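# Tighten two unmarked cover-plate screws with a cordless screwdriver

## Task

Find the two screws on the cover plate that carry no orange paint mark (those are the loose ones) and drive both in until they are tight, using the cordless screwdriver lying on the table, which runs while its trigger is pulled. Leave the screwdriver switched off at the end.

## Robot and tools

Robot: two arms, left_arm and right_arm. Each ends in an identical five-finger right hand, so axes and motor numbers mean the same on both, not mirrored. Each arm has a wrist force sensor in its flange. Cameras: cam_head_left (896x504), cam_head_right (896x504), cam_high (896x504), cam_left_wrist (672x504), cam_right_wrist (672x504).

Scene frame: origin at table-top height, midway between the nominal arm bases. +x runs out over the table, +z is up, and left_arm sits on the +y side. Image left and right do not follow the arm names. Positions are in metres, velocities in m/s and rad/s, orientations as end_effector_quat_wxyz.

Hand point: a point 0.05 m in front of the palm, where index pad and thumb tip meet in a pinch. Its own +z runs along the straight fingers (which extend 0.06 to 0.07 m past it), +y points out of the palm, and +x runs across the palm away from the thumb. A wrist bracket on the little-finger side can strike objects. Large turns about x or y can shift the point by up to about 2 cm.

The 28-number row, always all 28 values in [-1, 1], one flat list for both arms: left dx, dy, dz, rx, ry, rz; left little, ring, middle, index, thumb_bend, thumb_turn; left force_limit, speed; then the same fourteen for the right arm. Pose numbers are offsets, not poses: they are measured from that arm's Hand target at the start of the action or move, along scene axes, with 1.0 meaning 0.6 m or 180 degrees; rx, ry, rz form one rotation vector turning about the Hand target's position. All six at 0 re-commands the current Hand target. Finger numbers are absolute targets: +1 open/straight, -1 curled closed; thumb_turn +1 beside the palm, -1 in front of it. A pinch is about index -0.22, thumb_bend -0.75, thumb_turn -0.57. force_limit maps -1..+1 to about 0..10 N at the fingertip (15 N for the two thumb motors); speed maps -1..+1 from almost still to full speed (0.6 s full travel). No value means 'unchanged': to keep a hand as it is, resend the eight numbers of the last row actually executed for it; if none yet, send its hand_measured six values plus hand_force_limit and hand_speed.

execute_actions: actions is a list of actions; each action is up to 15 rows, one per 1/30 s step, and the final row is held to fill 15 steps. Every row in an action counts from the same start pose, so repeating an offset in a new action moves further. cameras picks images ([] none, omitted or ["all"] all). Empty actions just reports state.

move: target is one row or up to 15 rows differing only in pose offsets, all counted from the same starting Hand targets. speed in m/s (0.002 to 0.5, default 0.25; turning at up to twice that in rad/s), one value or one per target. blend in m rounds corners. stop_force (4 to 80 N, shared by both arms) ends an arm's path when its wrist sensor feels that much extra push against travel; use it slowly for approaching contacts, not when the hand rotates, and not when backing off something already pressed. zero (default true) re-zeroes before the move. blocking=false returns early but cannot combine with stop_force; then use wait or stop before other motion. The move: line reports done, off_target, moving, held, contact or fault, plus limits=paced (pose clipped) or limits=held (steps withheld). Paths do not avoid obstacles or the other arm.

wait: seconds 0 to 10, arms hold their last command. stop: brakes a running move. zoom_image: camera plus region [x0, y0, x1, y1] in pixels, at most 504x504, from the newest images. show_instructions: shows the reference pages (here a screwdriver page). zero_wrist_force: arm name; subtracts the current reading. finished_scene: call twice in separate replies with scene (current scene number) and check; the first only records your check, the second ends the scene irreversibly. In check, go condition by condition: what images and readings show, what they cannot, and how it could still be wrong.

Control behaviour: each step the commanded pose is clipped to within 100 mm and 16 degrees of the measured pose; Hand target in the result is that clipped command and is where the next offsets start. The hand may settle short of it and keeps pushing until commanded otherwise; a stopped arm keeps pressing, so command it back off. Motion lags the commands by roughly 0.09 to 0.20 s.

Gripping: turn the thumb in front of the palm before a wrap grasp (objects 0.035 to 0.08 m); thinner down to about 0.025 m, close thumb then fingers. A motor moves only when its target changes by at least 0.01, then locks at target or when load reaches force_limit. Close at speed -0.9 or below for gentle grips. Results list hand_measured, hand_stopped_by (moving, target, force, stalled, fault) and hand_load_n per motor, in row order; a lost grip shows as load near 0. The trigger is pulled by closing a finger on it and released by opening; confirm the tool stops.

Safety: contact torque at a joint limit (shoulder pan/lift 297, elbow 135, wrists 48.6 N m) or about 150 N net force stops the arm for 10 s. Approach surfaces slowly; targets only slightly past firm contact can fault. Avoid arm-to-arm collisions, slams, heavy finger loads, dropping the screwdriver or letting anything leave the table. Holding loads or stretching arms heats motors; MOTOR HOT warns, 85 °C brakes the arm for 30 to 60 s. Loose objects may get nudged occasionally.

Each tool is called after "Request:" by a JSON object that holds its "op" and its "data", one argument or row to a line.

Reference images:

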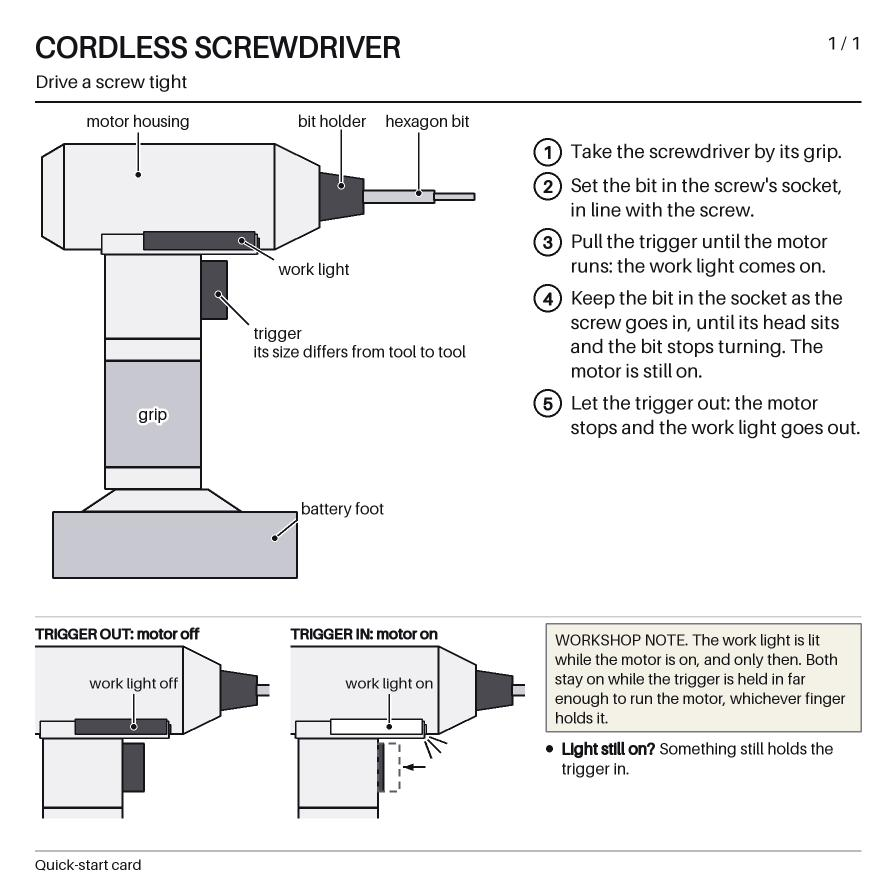

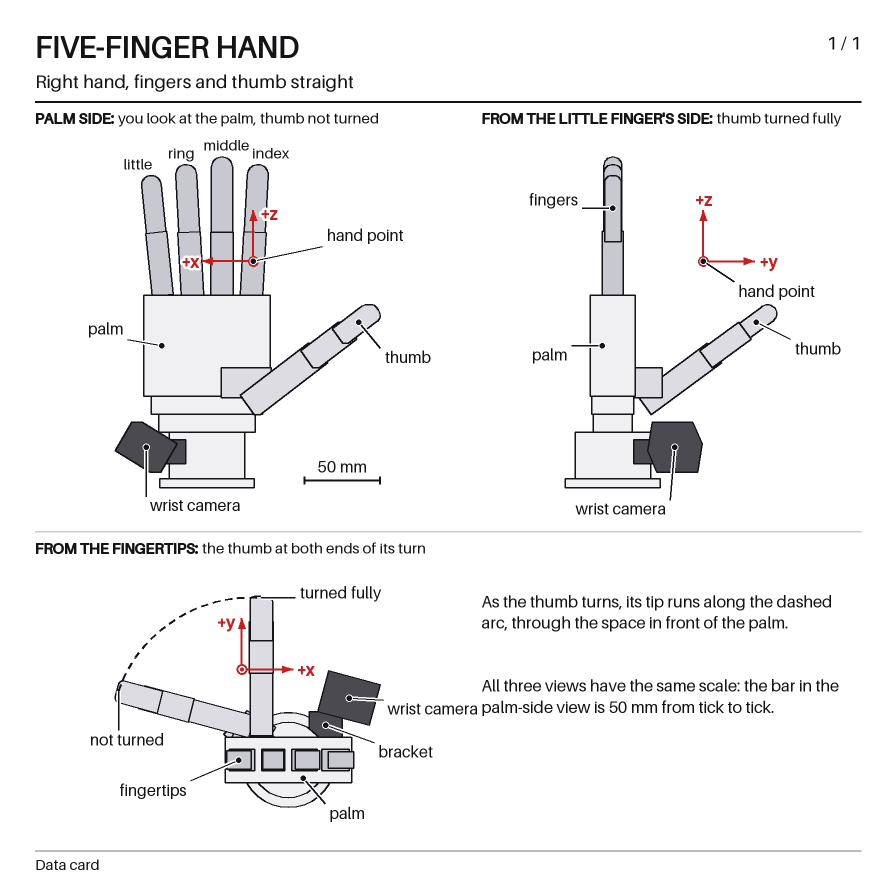

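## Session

Request:
{"op": "execute_actions", "data": {
  "actions": []
}}

Scene clock: 0.00 s.
left_arm: end_effector_position=(+1.0519, +0.0478, +0.1534) hand_measured=(+1.000, +1.000, +1.000, +1.000, +1.000, +1.000) hand_load_n=(+0.0, +0.0, -0.5, +0.0, +0.0, +0.0) hand_stopped_by=(target, target, target, target, target, target) hand_force_limit=0.00 hand_speed=-0.80 end_effector_quat_wxyz=(+0.432, +0.096, +0.895, +0.050) end_effector_velocity=(-0.001, -0.002, -0.001) end_effector_angular_velocity=(+0.000, +0.000, +0.000) | right_arm: end_effector_position=(+1.1588, -0.8433, +0.1016) hand_measured=(+1.000, +1.000, +1.000, +1.000, +1.000, +1.000) hand_load_n=(+0.0, +0.0, +0.0, +0.0, +0.0, +0.0) hand_stopped_by=(target, target, target, target, target, target) hand_force_limit=0.00 hand_speed=-0.80 end_effector_quat_wxyz=(+0.002, +0.891, +0.345, +0.296) end_effector_velocity=(+0.000, +0.000, -0.002) end_effector_angular_velocity=(+0.000, +0.002, +0.000)
Joint positions: left_arm=[-0.749 -0.31 0.31 0.814 1.025 -1.851] | right_arm=[-0.373 -0.718 1.079 0.718 1.209 0.611]
Joint velocities: left_arm=[-0.001 0 0 0 0 -0.001] | right_arm=[0 0.001 0 0 0 0]
Joint torques (N m): no reading
Wrist force (N): no reading
Wrist torque (N m): no reading
Wrist force, peak (N): no reading
Hand target: left_arm +1.0519, +0.0478, +0.1534; +0.432, +0.096, +0.895, +0.050 | right_arm +1.1587, -0.8433, +0.1016; +0.002, +0.891, +0.345, +0.296

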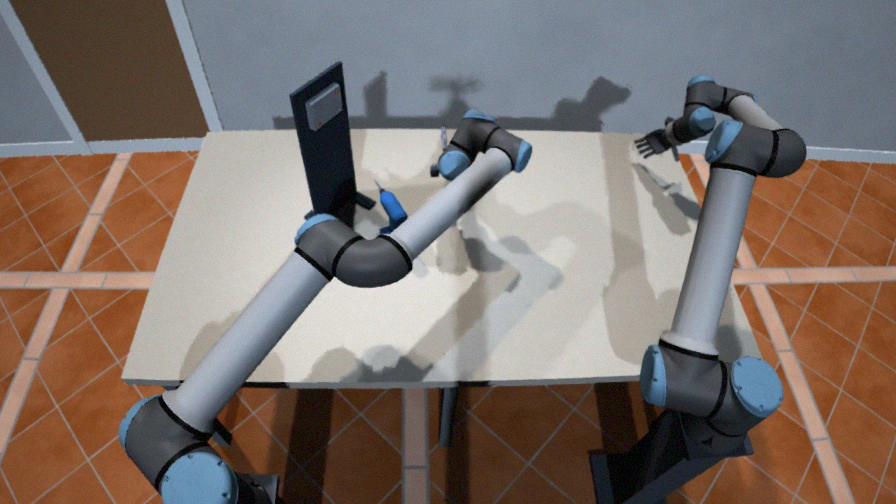

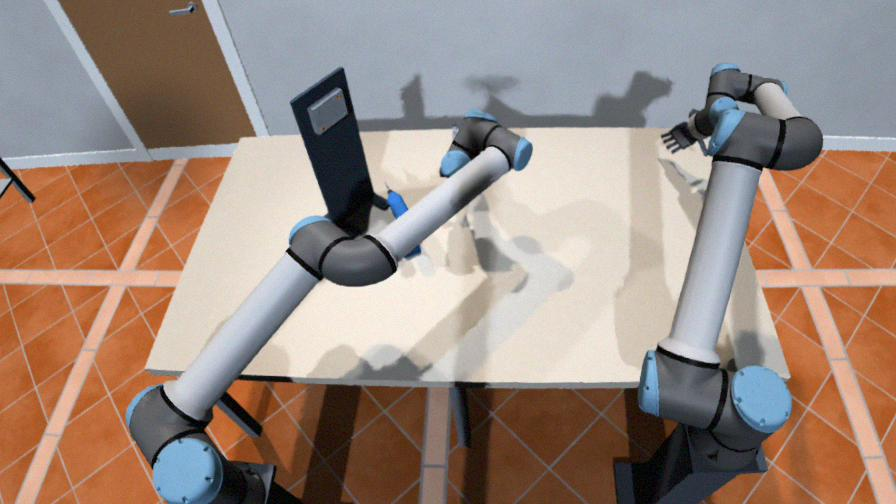

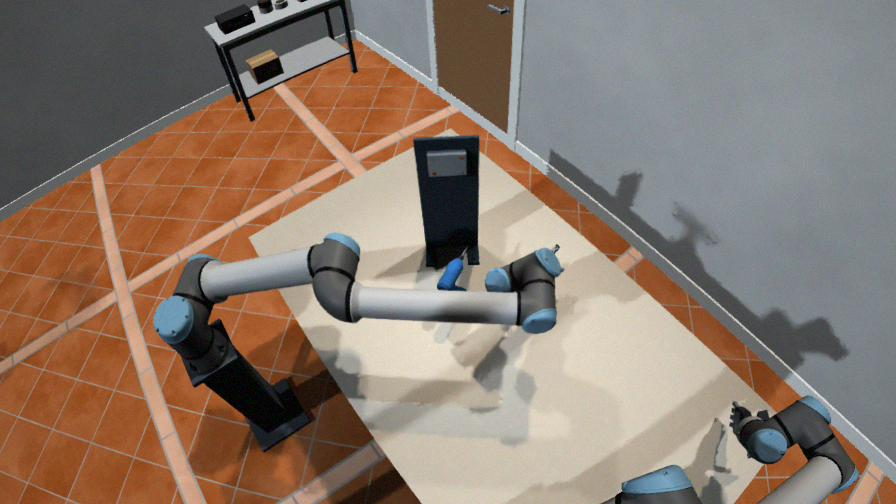

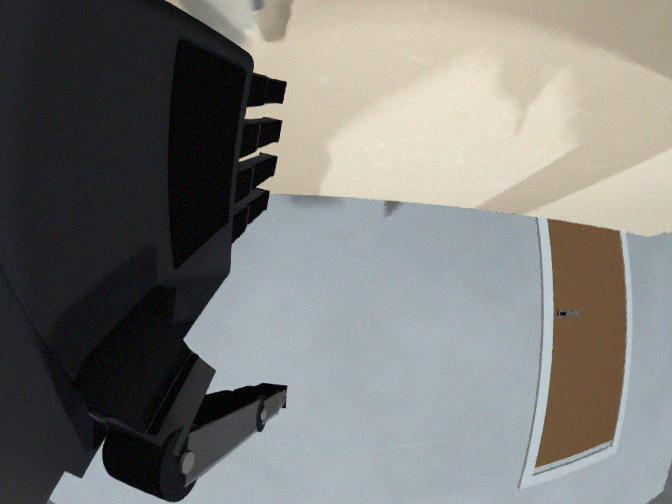

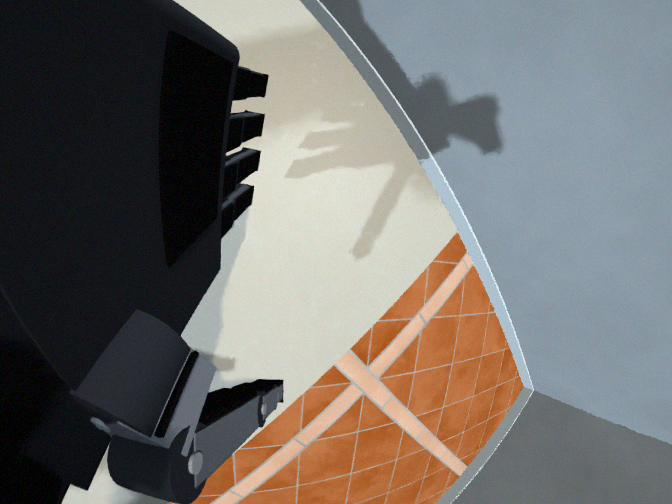

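Request:
{"op": "zoom_image", "data": {
  "camera": "cam_head_left",
  "region": [280, 55, 430, 255]
}}

Request:
{"op": "zoom_image", "data": {
  "camera": "cam_head_left",
  "region": [298, 78, 352, 136]
}}

Request:
{"op": "zoom_image", "data": {
  "camera": "cam_high",
  "region": [400, 130, 500, 310]
}}

Request:
{"op": "zoom_image", "data": {
  "camera": "cam_head_right",
  "region": [280, 55, 470, 265]
}}

Scaled by 2.520.

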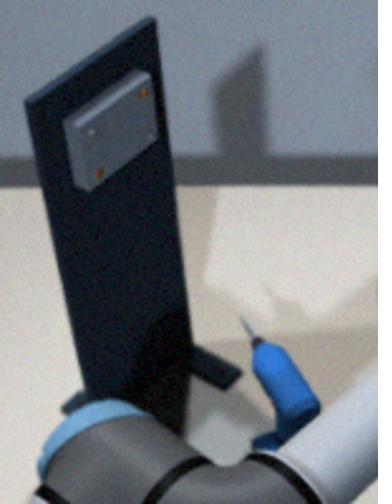

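Scaled by 8.690.

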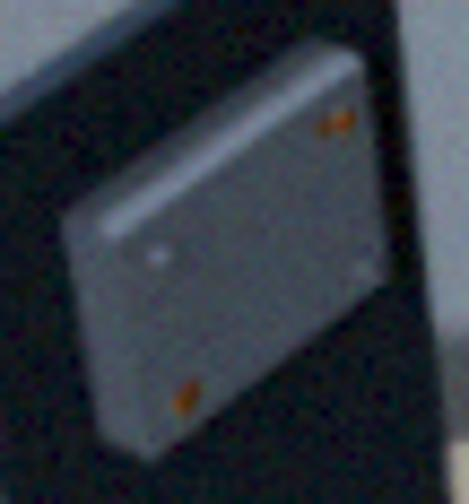

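Scaled by 2.800.

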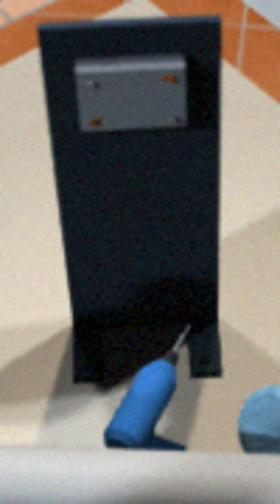

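Scaled by 2.400.

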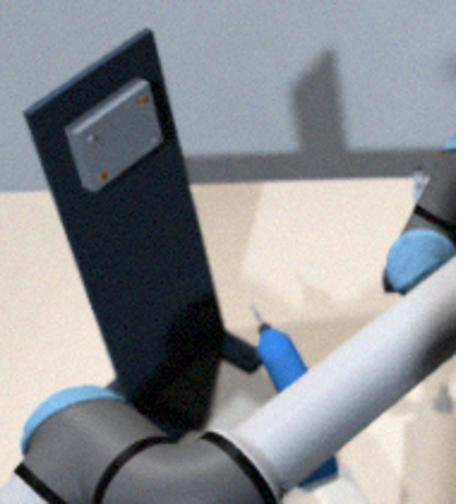

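Request:
{"op": "move", "data": {
  "target": [
    [-0.1,0,0.45,0,0,0,1,1,1,1,1,1,0,-0.8,0,0,0,0,0,0,1,1,1,1,1,1,0,-0.8],
    [-0.6,0.1,0.5,0,0,0,1,1,1,1,1,1,0,-0.8,0,0,0,0,0,0,1,1,1,1,1,1,0,-0.8]
  ],
  "speed": 0.3,
  "blend": [0.05,0],
  "cameras": ["cam_head_left","cam_high","cam_left_wrist"]
}}

Scene clock: 3.73 s.
left_arm: end_effector_position=(+0.6928, +0.1076, +0.4545) hand_measured=(+1.000, +1.000, +1.000, +1.000, +1.000, +1.000) hand_load_n=(+0.0, +0.0, +0.0, +0.0, +0.0, +0.0) hand_stopped_by=(target, target, target, target, target, target) hand_force_limit=0.00 hand_speed=-0.80 end_effector_quat_wxyz=(+0.432, +0.096, +0.895, +0.050) end_effector_velocity=(+0.000, +0.000, -0.001) end_effector_angular_velocity=(+0.002, +0.001, +0.000) | right_arm: end_effector_position=(+1.1588, -0.8433, +0.1016) hand_measured=(+1.000, +1.000, +1.000, +1.000, +1.000, +1.000) hand_load_n=(+0.0, +0.0, +0.0, +0.0, +0.0, +0.0) hand_stopped_by=(target, target, target, target, target, target) hand_force_limit=0.00 hand_speed=-0.80 end_effector_quat_wxyz=(+0.002, +0.891, +0.345, +0.296) end_effector_velocity=(+0.000, +0.000, -0.001) end_effector_angular_velocity=(+0.000, +0.002, +0.000)
Joint positions: left_arm=[-1.002 -1.117 1.249 0.824 0.864 -2.093] | right_arm=[-0.373 -0.718 1.079 0.718 1.209 0.611]
Joint velocities: left_arm=[0 0 0.001 0 0 0.001] | right_arm=[0 0.001 0 0.001 0 0]
Joint torques (N m): left_arm=[-13.21 -86.38 -27.94 0.02 0.13 1.64] | right_arm=[-2.87 -113.65 -34.83 2.94 0.35 -0.07]
Wrist force (N): left_arm=[-0.2 0.2 0.1] | right_arm=[0.1 -0.3 0.4]
Wrist torque (N m): left_arm=[0.04 0.03 0.00] | right_arm=[-0.08 -0.02 0.00]
Wrist force, peak (N): left_arm=[1.6 0.2 2.3] | right_arm=[-0.2 -0.7 0.5]
Hand target: left_arm +0.6927, +0.1076, +0.4545; +0.432, +0.096, +0.895, +0.050 | right_arm +1.1587, -0.8433, +0.1016; +0.002, +0.891, +0.345, +0.296
Off the commanded pose: left_arm 0.001 m, 0 deg | right_arm 0.000 m, 0 deg.
move: done
Images, in order (width x height): cam_head_left 896x504, cam_high 896x504, cam_left_wrist 672x504.

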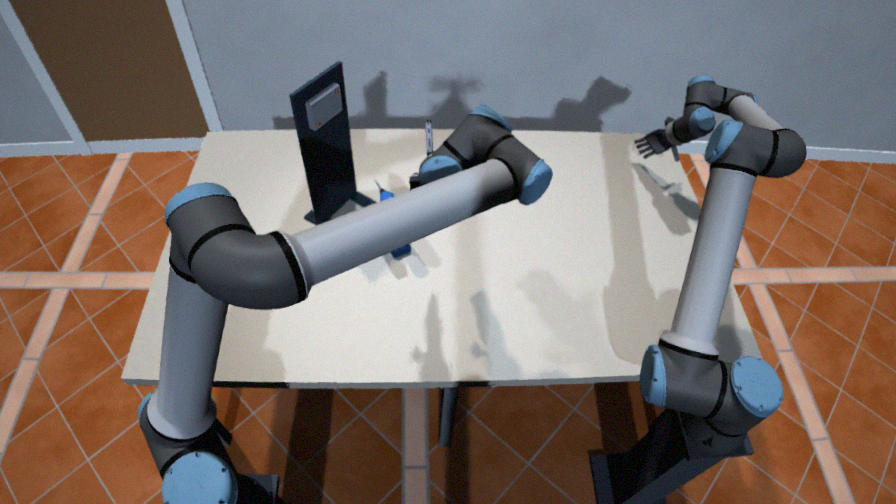

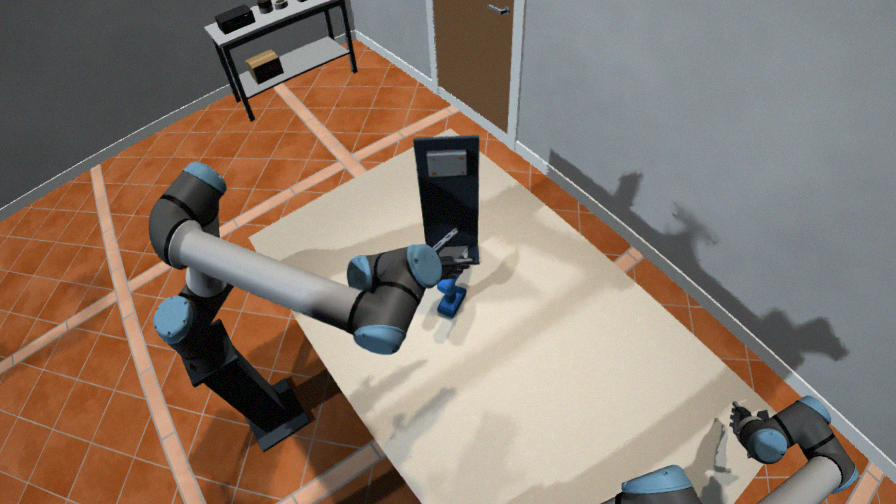

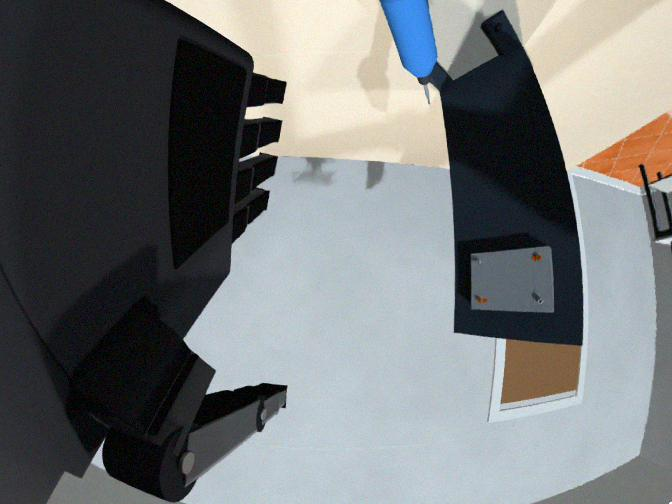

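Request:
{"op": "zoom_image", "data": {
  "camera": "cam_left_wrist",
  "region": [440, 225, 590, 350]
}}

Request:
{"op": "zoom_image", "data": {
  "camera": "cam_left_wrist",
  "region": [370, 0, 530, 120]
}}

Scaled by 3.360 from the camera's 672x504 image, which has a finer 960x720 frame.

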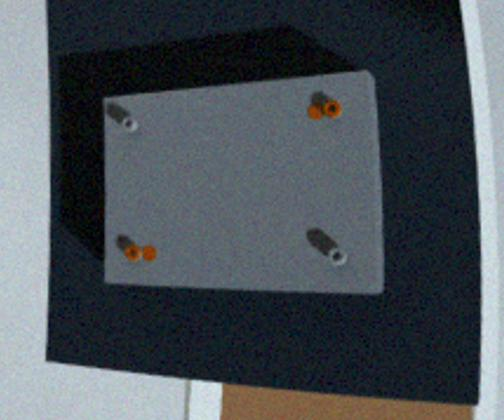

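Scaled by 3.150 from the camera's 672x504 image, which has a finer 960x720 frame.

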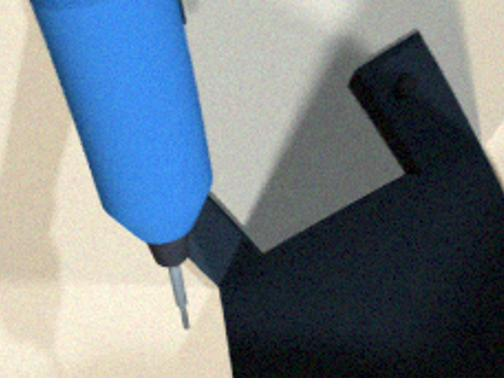

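Request:
{"op": "move", "data": {
  "target": [0,0.22,0.05,0,0,0,1,1,1,1,1,1,0,-0.8,0,0,0,0,0,0,1,1,1,1,1,1,0,-0.8],
  "speed": 0.2,
  "cameras": ["cam_head_left","cam_high","cam_left_wrist"]
}}

Request:
{"op": "zoom_image", "data": {
  "camera": "cam_left_wrist",
  "region": [370, 200, 540, 370]
}}

Request:
{"op": "zoom_image", "data": {
  "camera": "cam_left_wrist",
  "region": [300, 0, 460, 120]
}}

Scene clock: 7.43 s.
left_arm: end_effector_position=(+0.6930, +0.2396, +0.4846) hand_measured=(+1.000, +1.000, +1.000, +1.000, +1.000, +1.000) hand_load_n=(+0.0, +0.0, +0.0, +0.0, -0.5, +0.0) hand_stopped_by=(target, target, target, target, target, target) hand_force_limit=0.00 hand_speed=-0.80 end_effector_quat_wxyz=(+0.432, +0.096, +0.895, +0.050) end_effector_velocity=(+0.000, +0.000, +0.000) end_effector_angular_velocity=(+0.001, +0.001, +0.000) | right_arm: end_effector_position=(+1.1588, -0.8433, +0.1016) hand_measured=(+1.000, +1.000, +1.000, +1.000, +1.000, +1.000) hand_load_n=(+0.0, +0.0, +0.0, +0.0, +0.0, +0.0) hand_stopped_by=(target, target, target, target, target, target) hand_force_limit=0.00 hand_speed=-0.80 end_effector_quat_wxyz=(+0.002, +0.891, +0.345, +0.296) end_effector_velocity=(+0.000, +0.000, -0.001) end_effector_angular_velocity=(+0.000, -0.001, +0.000)
Joint positions: left_arm=[-0.886 -1.274 1.403 0.753 0.935 -1.974] | right_arm=[-0.373 -0.718 1.079 0.718 1.209 0.611]
Joint velocities: left_arm=[-0.001 0 0 0.002 0 -0.001] | right_arm=[0 0.001 0 -0.002 -0.001 0]
Joint torques (N m): left_arm=[2.15 -57.24 -48 5.2 -2.56 -3.21] | right_arm=[-4.99 -115.29 -33.59 3.51 0.86 -0.01]
Wrist force (N): left_arm=[-0.3 0.3 -0.1] | right_arm=[0.0 0.0 0.4]
Wrist torque (N m): left_arm=[0.07 0.05 -0.02] | right_arm=[-0.02 -0.01 0.00]
Wrist force, peak (N): left_arm=[-0.5 2.7 -0.5] | right_arm=[-0.1 -0.6 0.6]
Hand target: left_arm +0.6930, +0.2397, +0.4847; +0.432, +0.096, +0.895, +0.050 | right_arm +1.1587, -0.8433, +0.1016; +0.002, +0.891, +0.345, +0.296
Off the commanded pose: left_arm 0.000 m, 0 deg | right_arm 0.000 m, 0 deg.
move: done
Images, in order (width x height): cam_head_left 896x504, cam_high 896x504, cam_left_wrist 672x504.

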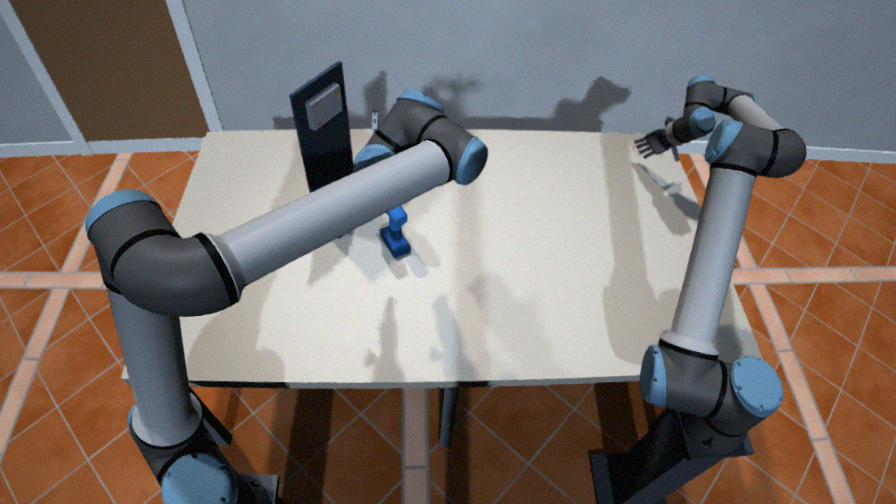

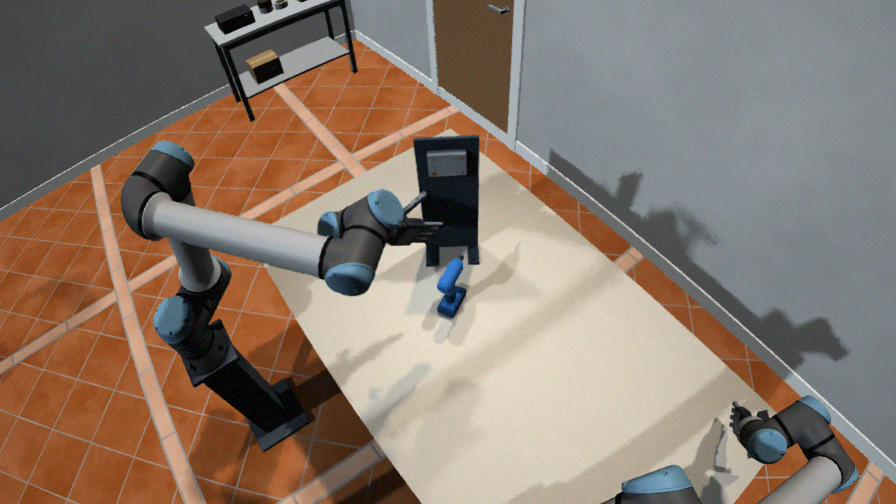

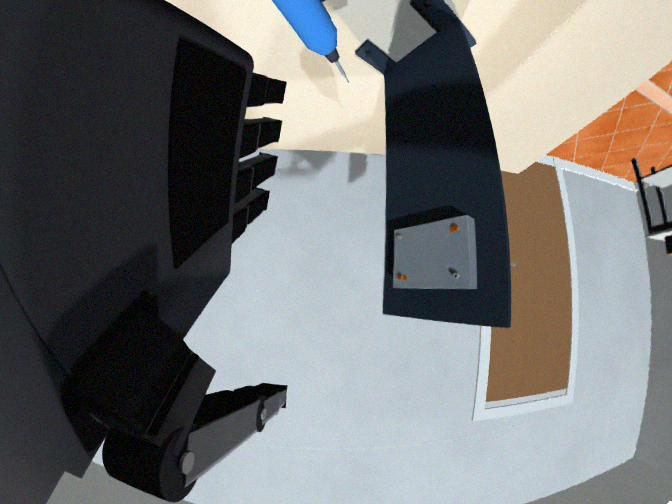

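Scaled by 2.965 from the camera's 672x504 image, which has a finer 960x720 frame.

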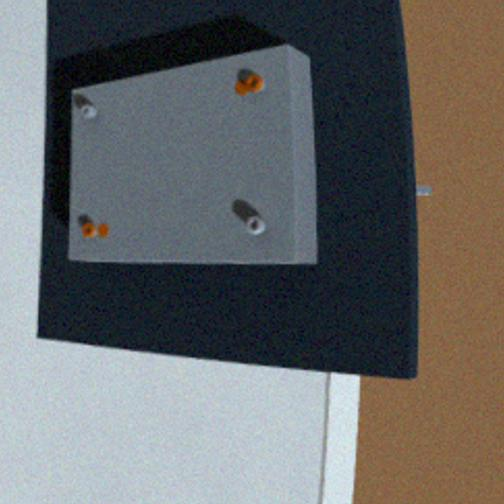

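Scaled by 3.150 from the camera's 672x504 image, which has a finer 960x720 frame.

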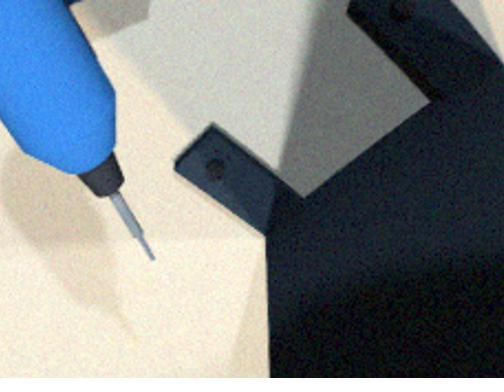

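Request:
{"op": "move", "data": {
  "target": [-0.083,0.307,0.192,0,0,0,1,1,1,1,1,1,0,-0.8,-0.431,0.739,0.197,0.2934,-0.1444,0.1762,1,1,1,1,1,-1,0,-0.5],
  "speed": 0.3,
  "cameras": ["cam_head_left","cam_high","cam_left_wrist"]
}}

Scene clock: 12.33 s.
left_arm: end_effector_position=(+0.6437, +0.4240, +0.6002) hand_measured=(+1.000, +1.000, +1.000, +1.000, +1.000, +1.000) hand_load_n=(+0.0, +0.0, +0.0, +0.0, +0.0, +0.0) hand_stopped_by=(target, target, target, target, target, target) hand_force_limit=0.00 hand_speed=-0.80 end_effector_quat_wxyz=(+0.432, +0.096, +0.895, +0.050) end_effector_velocity=(+0.000, +0.000, +0.000) end_effector_angular_velocity=(+0.000, +0.001, +0.000) | right_arm: end_effector_position=(+0.9001, -0.4000, +0.2196) hand_measured=(+1.000, +1.000, +1.000, +1.000, +1.000, -1.000) hand_load_n=(+0.0, +0.0, +0.0, +0.0, +0.0, +0.0) hand_stopped_by=(target, target, target, target, target, target) hand_force_limit=0.00 hand_speed=-0.50 end_effector_quat_wxyz=(-0.389, +0.590, +0.391, +0.589) end_effector_velocity=(+0.000, +0.000, +0.000) end_effector_angular_velocity=(+0.000, +0.001, +0.000)
Joint positions: left_arm=[-0.717 -1.516 1.475 0.841 1.047 -1.824] | right_arm=[-0.174 -1.226 1.969 -0.733 0.288 1.56]
Joint velocities: left_arm=[0 0.001 0 0 0 -0.001] | right_arm=[0 -0.001 0 0.002 0 0.001]
Joint torques (N m): left_arm=[-11.25 -20.52 -49.08 -1.65 -2.44 -3.63] | right_arm=[0.13 -56.25 -36.04 -2.99 -1.53 1.26]
Wrist force (N): left_arm=[-0.2 -0.1 0.3] | right_arm=[-0.8 -0.1 -0.2]
Wrist torque (N m): left_arm=[-0.03 0.02 0.00] | right_arm=[-0.05 0.34 0.07]
Wrist force, peak (N): left_arm=[-0.7 1.1 -0.7] | right_arm=[-0.4 1.9 1.3]
Hand target: left_arm +0.6437, +0.4240, +0.6002; +0.432, +0.096, +0.895, +0.050 | right_arm +0.9001, -0.4000, +0.2196; -0.389, +0.590, +0.391, +0.589
Off the commanded pose: left_arm 0.001 m, 0 deg | right_arm 0.000 m, 0 deg.
move: done
Images, in order (width x height): cam_head_left 896x504, cam_high 896x504, cam_left_wrist 672x504.

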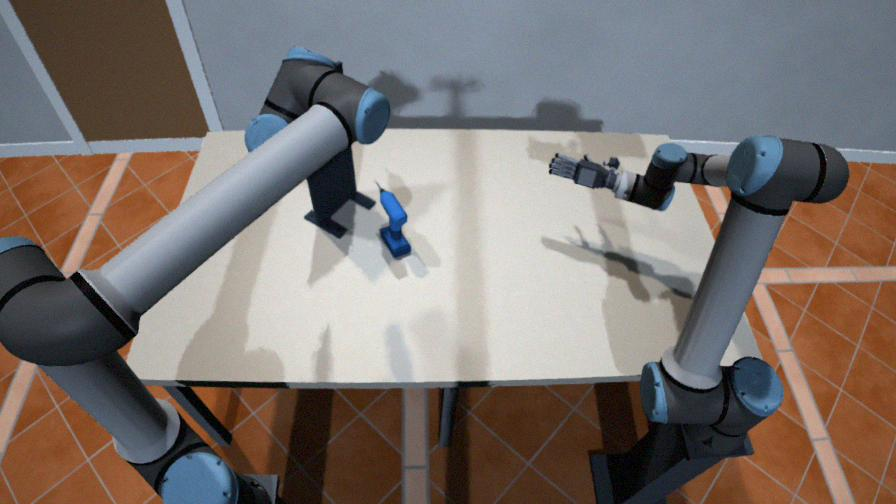

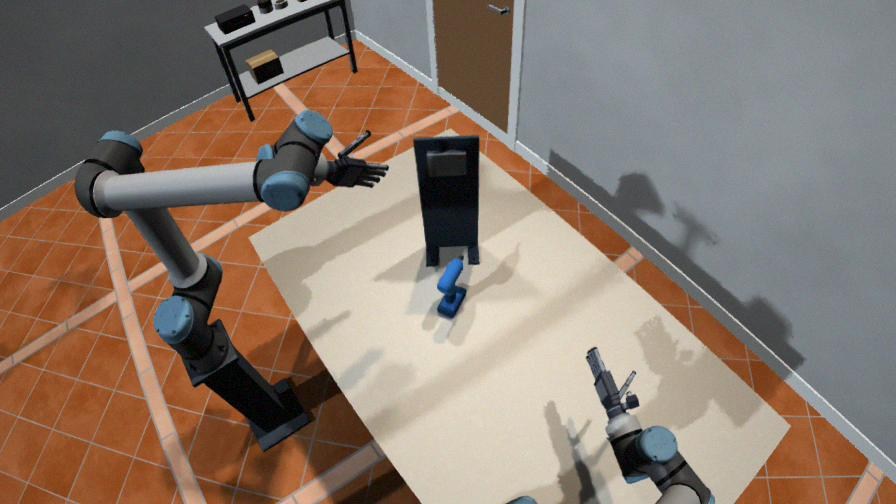

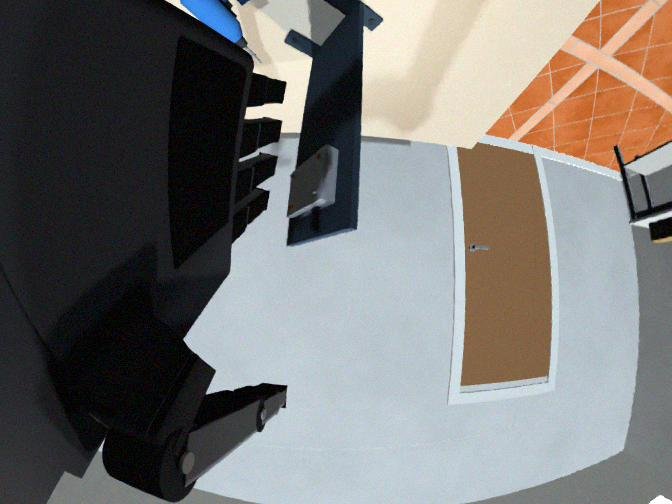

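Request:
{"op": "move", "data": {
  "target": [0,0,0,0,0,0,-1,-1,-1,-1,-0.6,1,0,-0.2,-0.2785,0.7733,-0.2647,0,0,0,1,1,1,1,1,-1,0,-0.5],
  "speed": 0.25,
  "cameras": ["cam_head_left","cam_high","cam_left_wrist","cam_right_wrist"]
}}

Request:
{"op": "zoom_image", "data": {
  "camera": "cam_head_left",
  "region": [340, 160, 500, 330]
}}

Request:
{"op": "zoom_image", "data": {
  "camera": "cam_high",
  "region": [400, 230, 520, 380]
}}

Scene clock: 15.10 s.
left_arm: end_effector_position=(+0.6437, +0.4240, +0.6002) hand_measured=(-1.000, -1.000, -1.000, -1.000, -0.600, +1.000) hand_load_n=(+0.0, +0.0, +0.0, +0.0, +0.0, +0.0) hand_stopped_by=(target, target, target, target, target, target) hand_force_limit=0.00 hand_speed=-0.20 end_effector_quat_wxyz=(+0.432, +0.096, +0.895, +0.050) end_effector_velocity=(+0.000, +0.000, +0.000) end_effector_angular_velocity=(-0.001, +0.000, +0.000) | right_arm: end_effector_position=(+0.7329, +0.0630, +0.0602) hand_measured=(+1.000, +1.000, +1.000, +1.000, +1.000, -1.000) hand_load_n=(+0.0, +0.0, +0.0, +0.0, +0.0, +0.0) hand_stopped_by=(target, target, target, target, target, target) hand_force_limit=0.00 hand_speed=-0.50 end_effector_quat_wxyz=(-0.389, +0.591, +0.392, +0.589) end_effector_velocity=(+0.000, +0.000, +0.000) end_effector_angular_velocity=(+0.000, +0.000, +0.000)
Joint positions: left_arm=[-0.717 -1.516 1.475 0.841 1.047 -1.824] | right_arm=[0.573 -0.917 1.838 -0.916 1.035 1.566]
Joint velocities: left_arm=[0 0.001 0 0 0 -0.001] | right_arm=[0.001 0 0 0 0.001 0]
Joint torques (N m): left_arm=[-12.46 -23.22 -42.81 0.94 -0.46 -3.28] | right_arm=[13.01 -80.24 -28.74 -3.65 1.25 -0.75]
Wrist force (N): left_arm=[0.1 0.2 0.2] | right_arm=[0.2 0.1 -0.6]
Wrist torque (N m): left_arm=[0.05 -0.03 0.01] | right_arm=[0.03 0.21 0.14]
Wrist force, peak (N): left_arm=[-0.2 0.8 0.0] | right_arm=[0.4 1.5 -2.4]
Hand target: left_arm +0.6437, +0.4240, +0.6002; +0.432, +0.096, +0.895, +0.050 | right_arm +0.7329, +0.0631, +0.0602; -0.389, +0.591, +0.392, +0.589
Off the commanded pose: left_arm 0.000 m, 0 deg | right_arm 0.001 m, 0 deg.
move: done
Images, in order (width x height): cam_head_left 896x504, cam_high 896x504, cam_left_wrist 672x504, cam_right_wrist 672x504.

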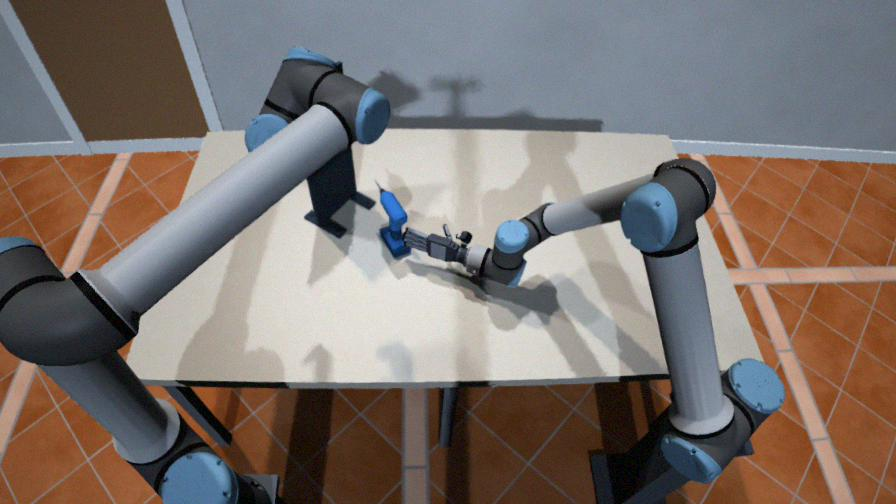

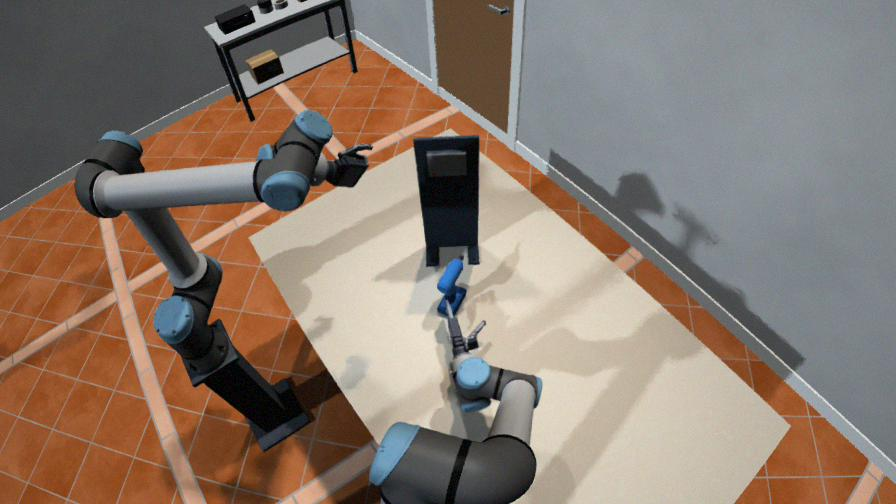

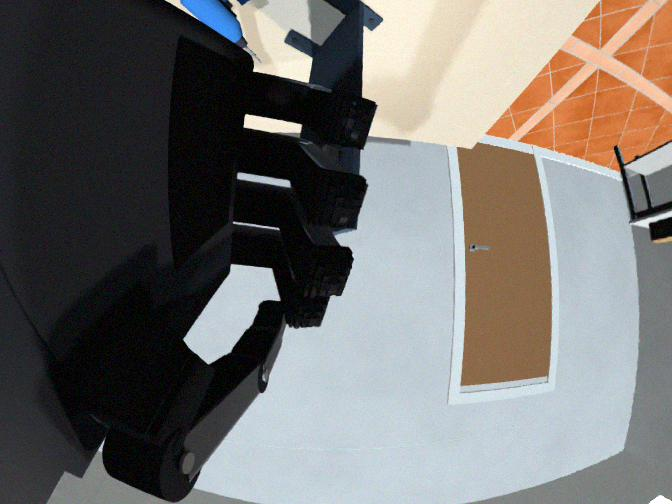

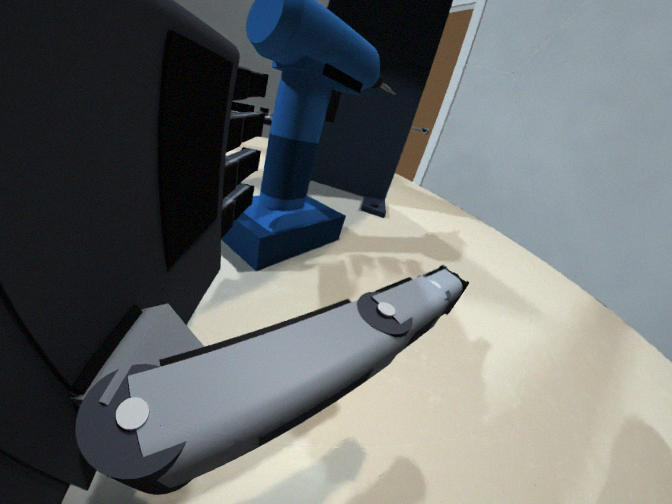

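Scaled by 2.965.

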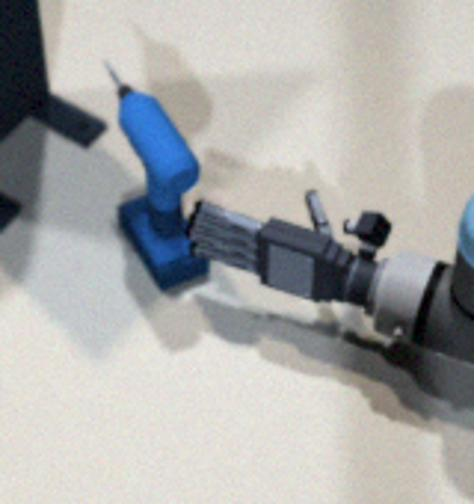

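Scaled by 3.360.

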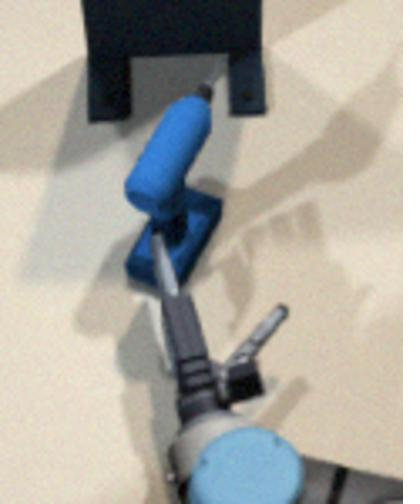

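Request:
{"op": "move", "data": {
  "target": [0,0,0,0,0,0,-1,-1,-1,-1,-0.6,1,0,-0.2,0.0517,0.1773,0,0,0,0,1,1,1,1,1,-1,0,-0.5],
  "speed": 0.1,
  "cameras": ["cam_head_left","cam_high","cam_right_wrist"]
}}

Request:
{"op": "zoom_image", "data": {
  "camera": "cam_high",
  "region": [400, 230, 520, 380]
}}

Request:
{"op": "zoom_image", "data": {
  "camera": "cam_head_left",
  "region": [340, 160, 500, 330]
}}

Scene clock: 17.60 s.
left_arm: end_effector_position=(+0.6437, +0.4240, +0.6002) hand_measured=(-1.000, -1.000, -1.000, -1.000, -0.600, +1.000) hand_load_n=(+0.0, +0.0, +0.0, +0.0, +0.0, +0.0) hand_stopped_by=(target, target, target, target, target, target) hand_force_limit=0.00 hand_speed=-0.20 end_effector_quat_wxyz=(+0.432, +0.096, +0.895, +0.050) end_effector_velocity=(+0.000, +0.001, +0.000) end_effector_angular_velocity=(-0.002, +0.000, +0.002) | right_arm: end_effector_position=(+0.7639, +0.1695, +0.0602) hand_measured=(+1.000, +1.000, +1.000, +1.000, +1.000, -1.000) hand_load_n=(+0.0, +0.0, +0.0, +0.0, +0.0, +0.0) hand_stopped_by=(target, target, target, target, target, target) hand_force_limit=0.00 hand_speed=-0.50 end_effector_quat_wxyz=(-0.389, +0.591, +0.392, +0.589) end_effector_velocity=(+0.000, +0.000, +0.000) end_effector_angular_velocity=(+0.001, -0.002, +0.000)
Joint positions: left_arm=[-0.717 -1.516 1.475 0.841 1.047 -1.824] | right_arm=[0.656 -0.804 1.604 -0.795 1.118 1.566]
Joint velocities: left_arm=[0.001 0 0 0 0.001 -0.002] | right_arm=[0 0.001 0 -0.002 0 0]
Joint torques (N m): left_arm=[-8.68 -21.21 -36.78 3.17 -0.23 -3.57] | right_arm=[-13.64 -99.03 -34.51 -4.2 -1.78 -0.68]
Wrist force (N): left_arm=[0.0 0.2 -0.1] | right_arm=[-0.3 0.1 -0.8]
Wrist torque (N m): left_arm=[0.06 -0.02 0.00] | right_arm=[0.01 0.29 0.10]
Wrist force, peak (N): left_arm=[-0.3 0.8 0.1] | right_arm=[-0.3 0.3 -1.8]
Hand target: left_arm +0.6437, +0.4240, +0.6002; +0.432, +0.096, +0.895, +0.050 | right_arm +0.7640, +0.1695, +0.0603; -0.389, +0.591, +0.392, +0.589
Off the commanded pose: left_arm 0.000 m, 0 deg | right_arm 0.000 m, 0 deg.
move: done
Images, in order (width x height): cam_head_left 896x504, cam_high 896x504, cam_right_wrist 672x504.

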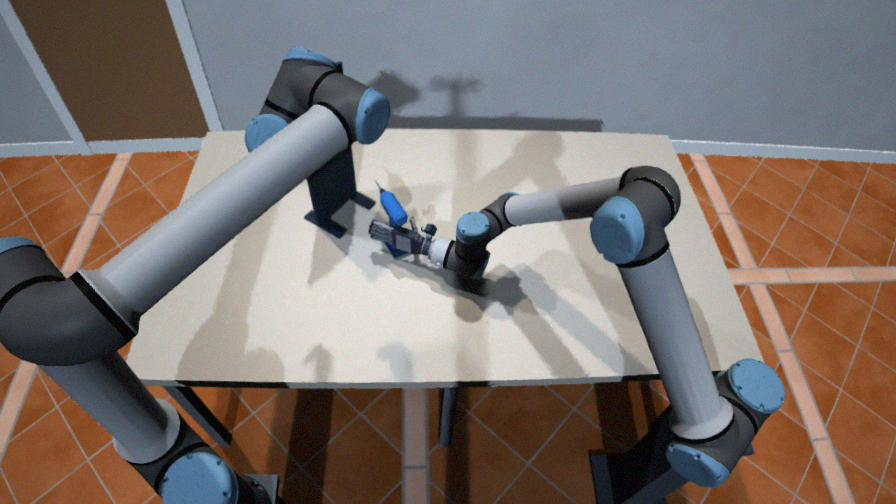

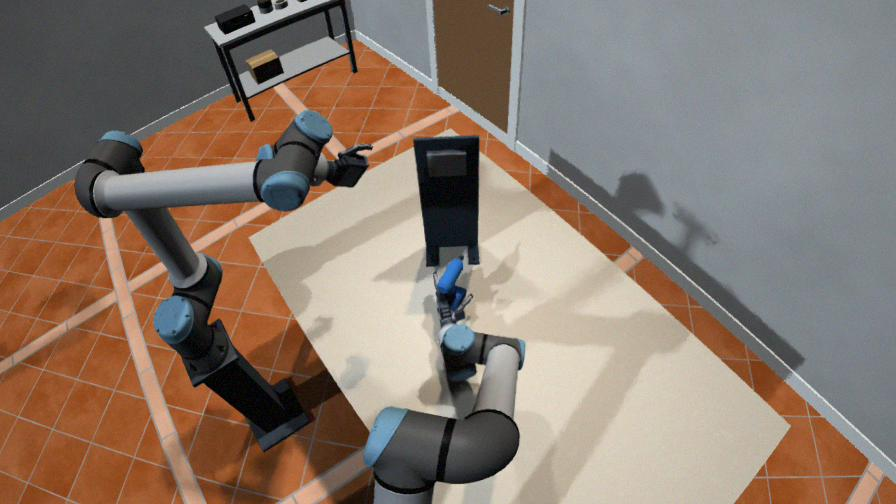

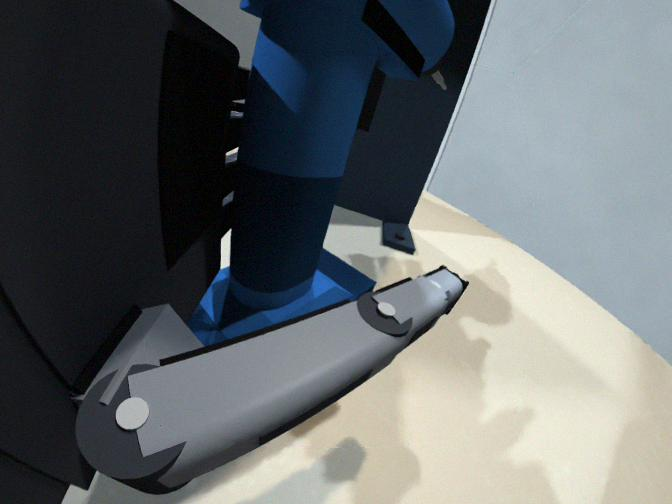

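Scaled by 3.360.

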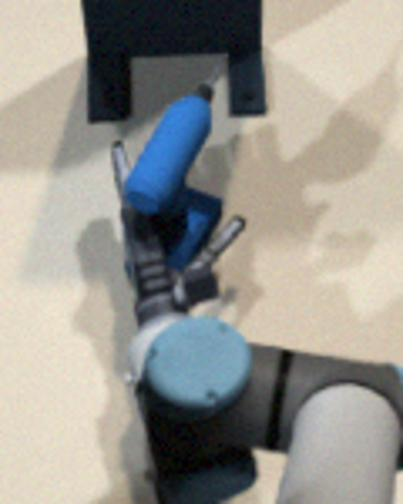

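Scaled by 2.965.

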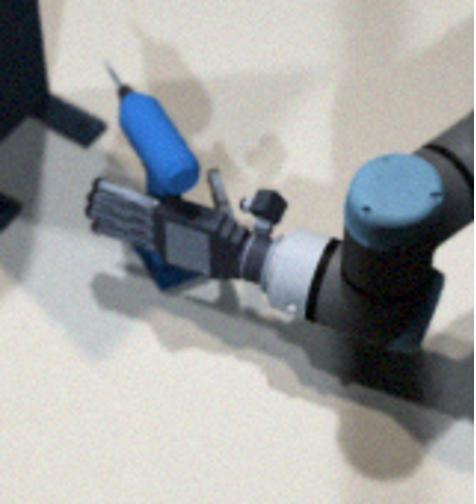

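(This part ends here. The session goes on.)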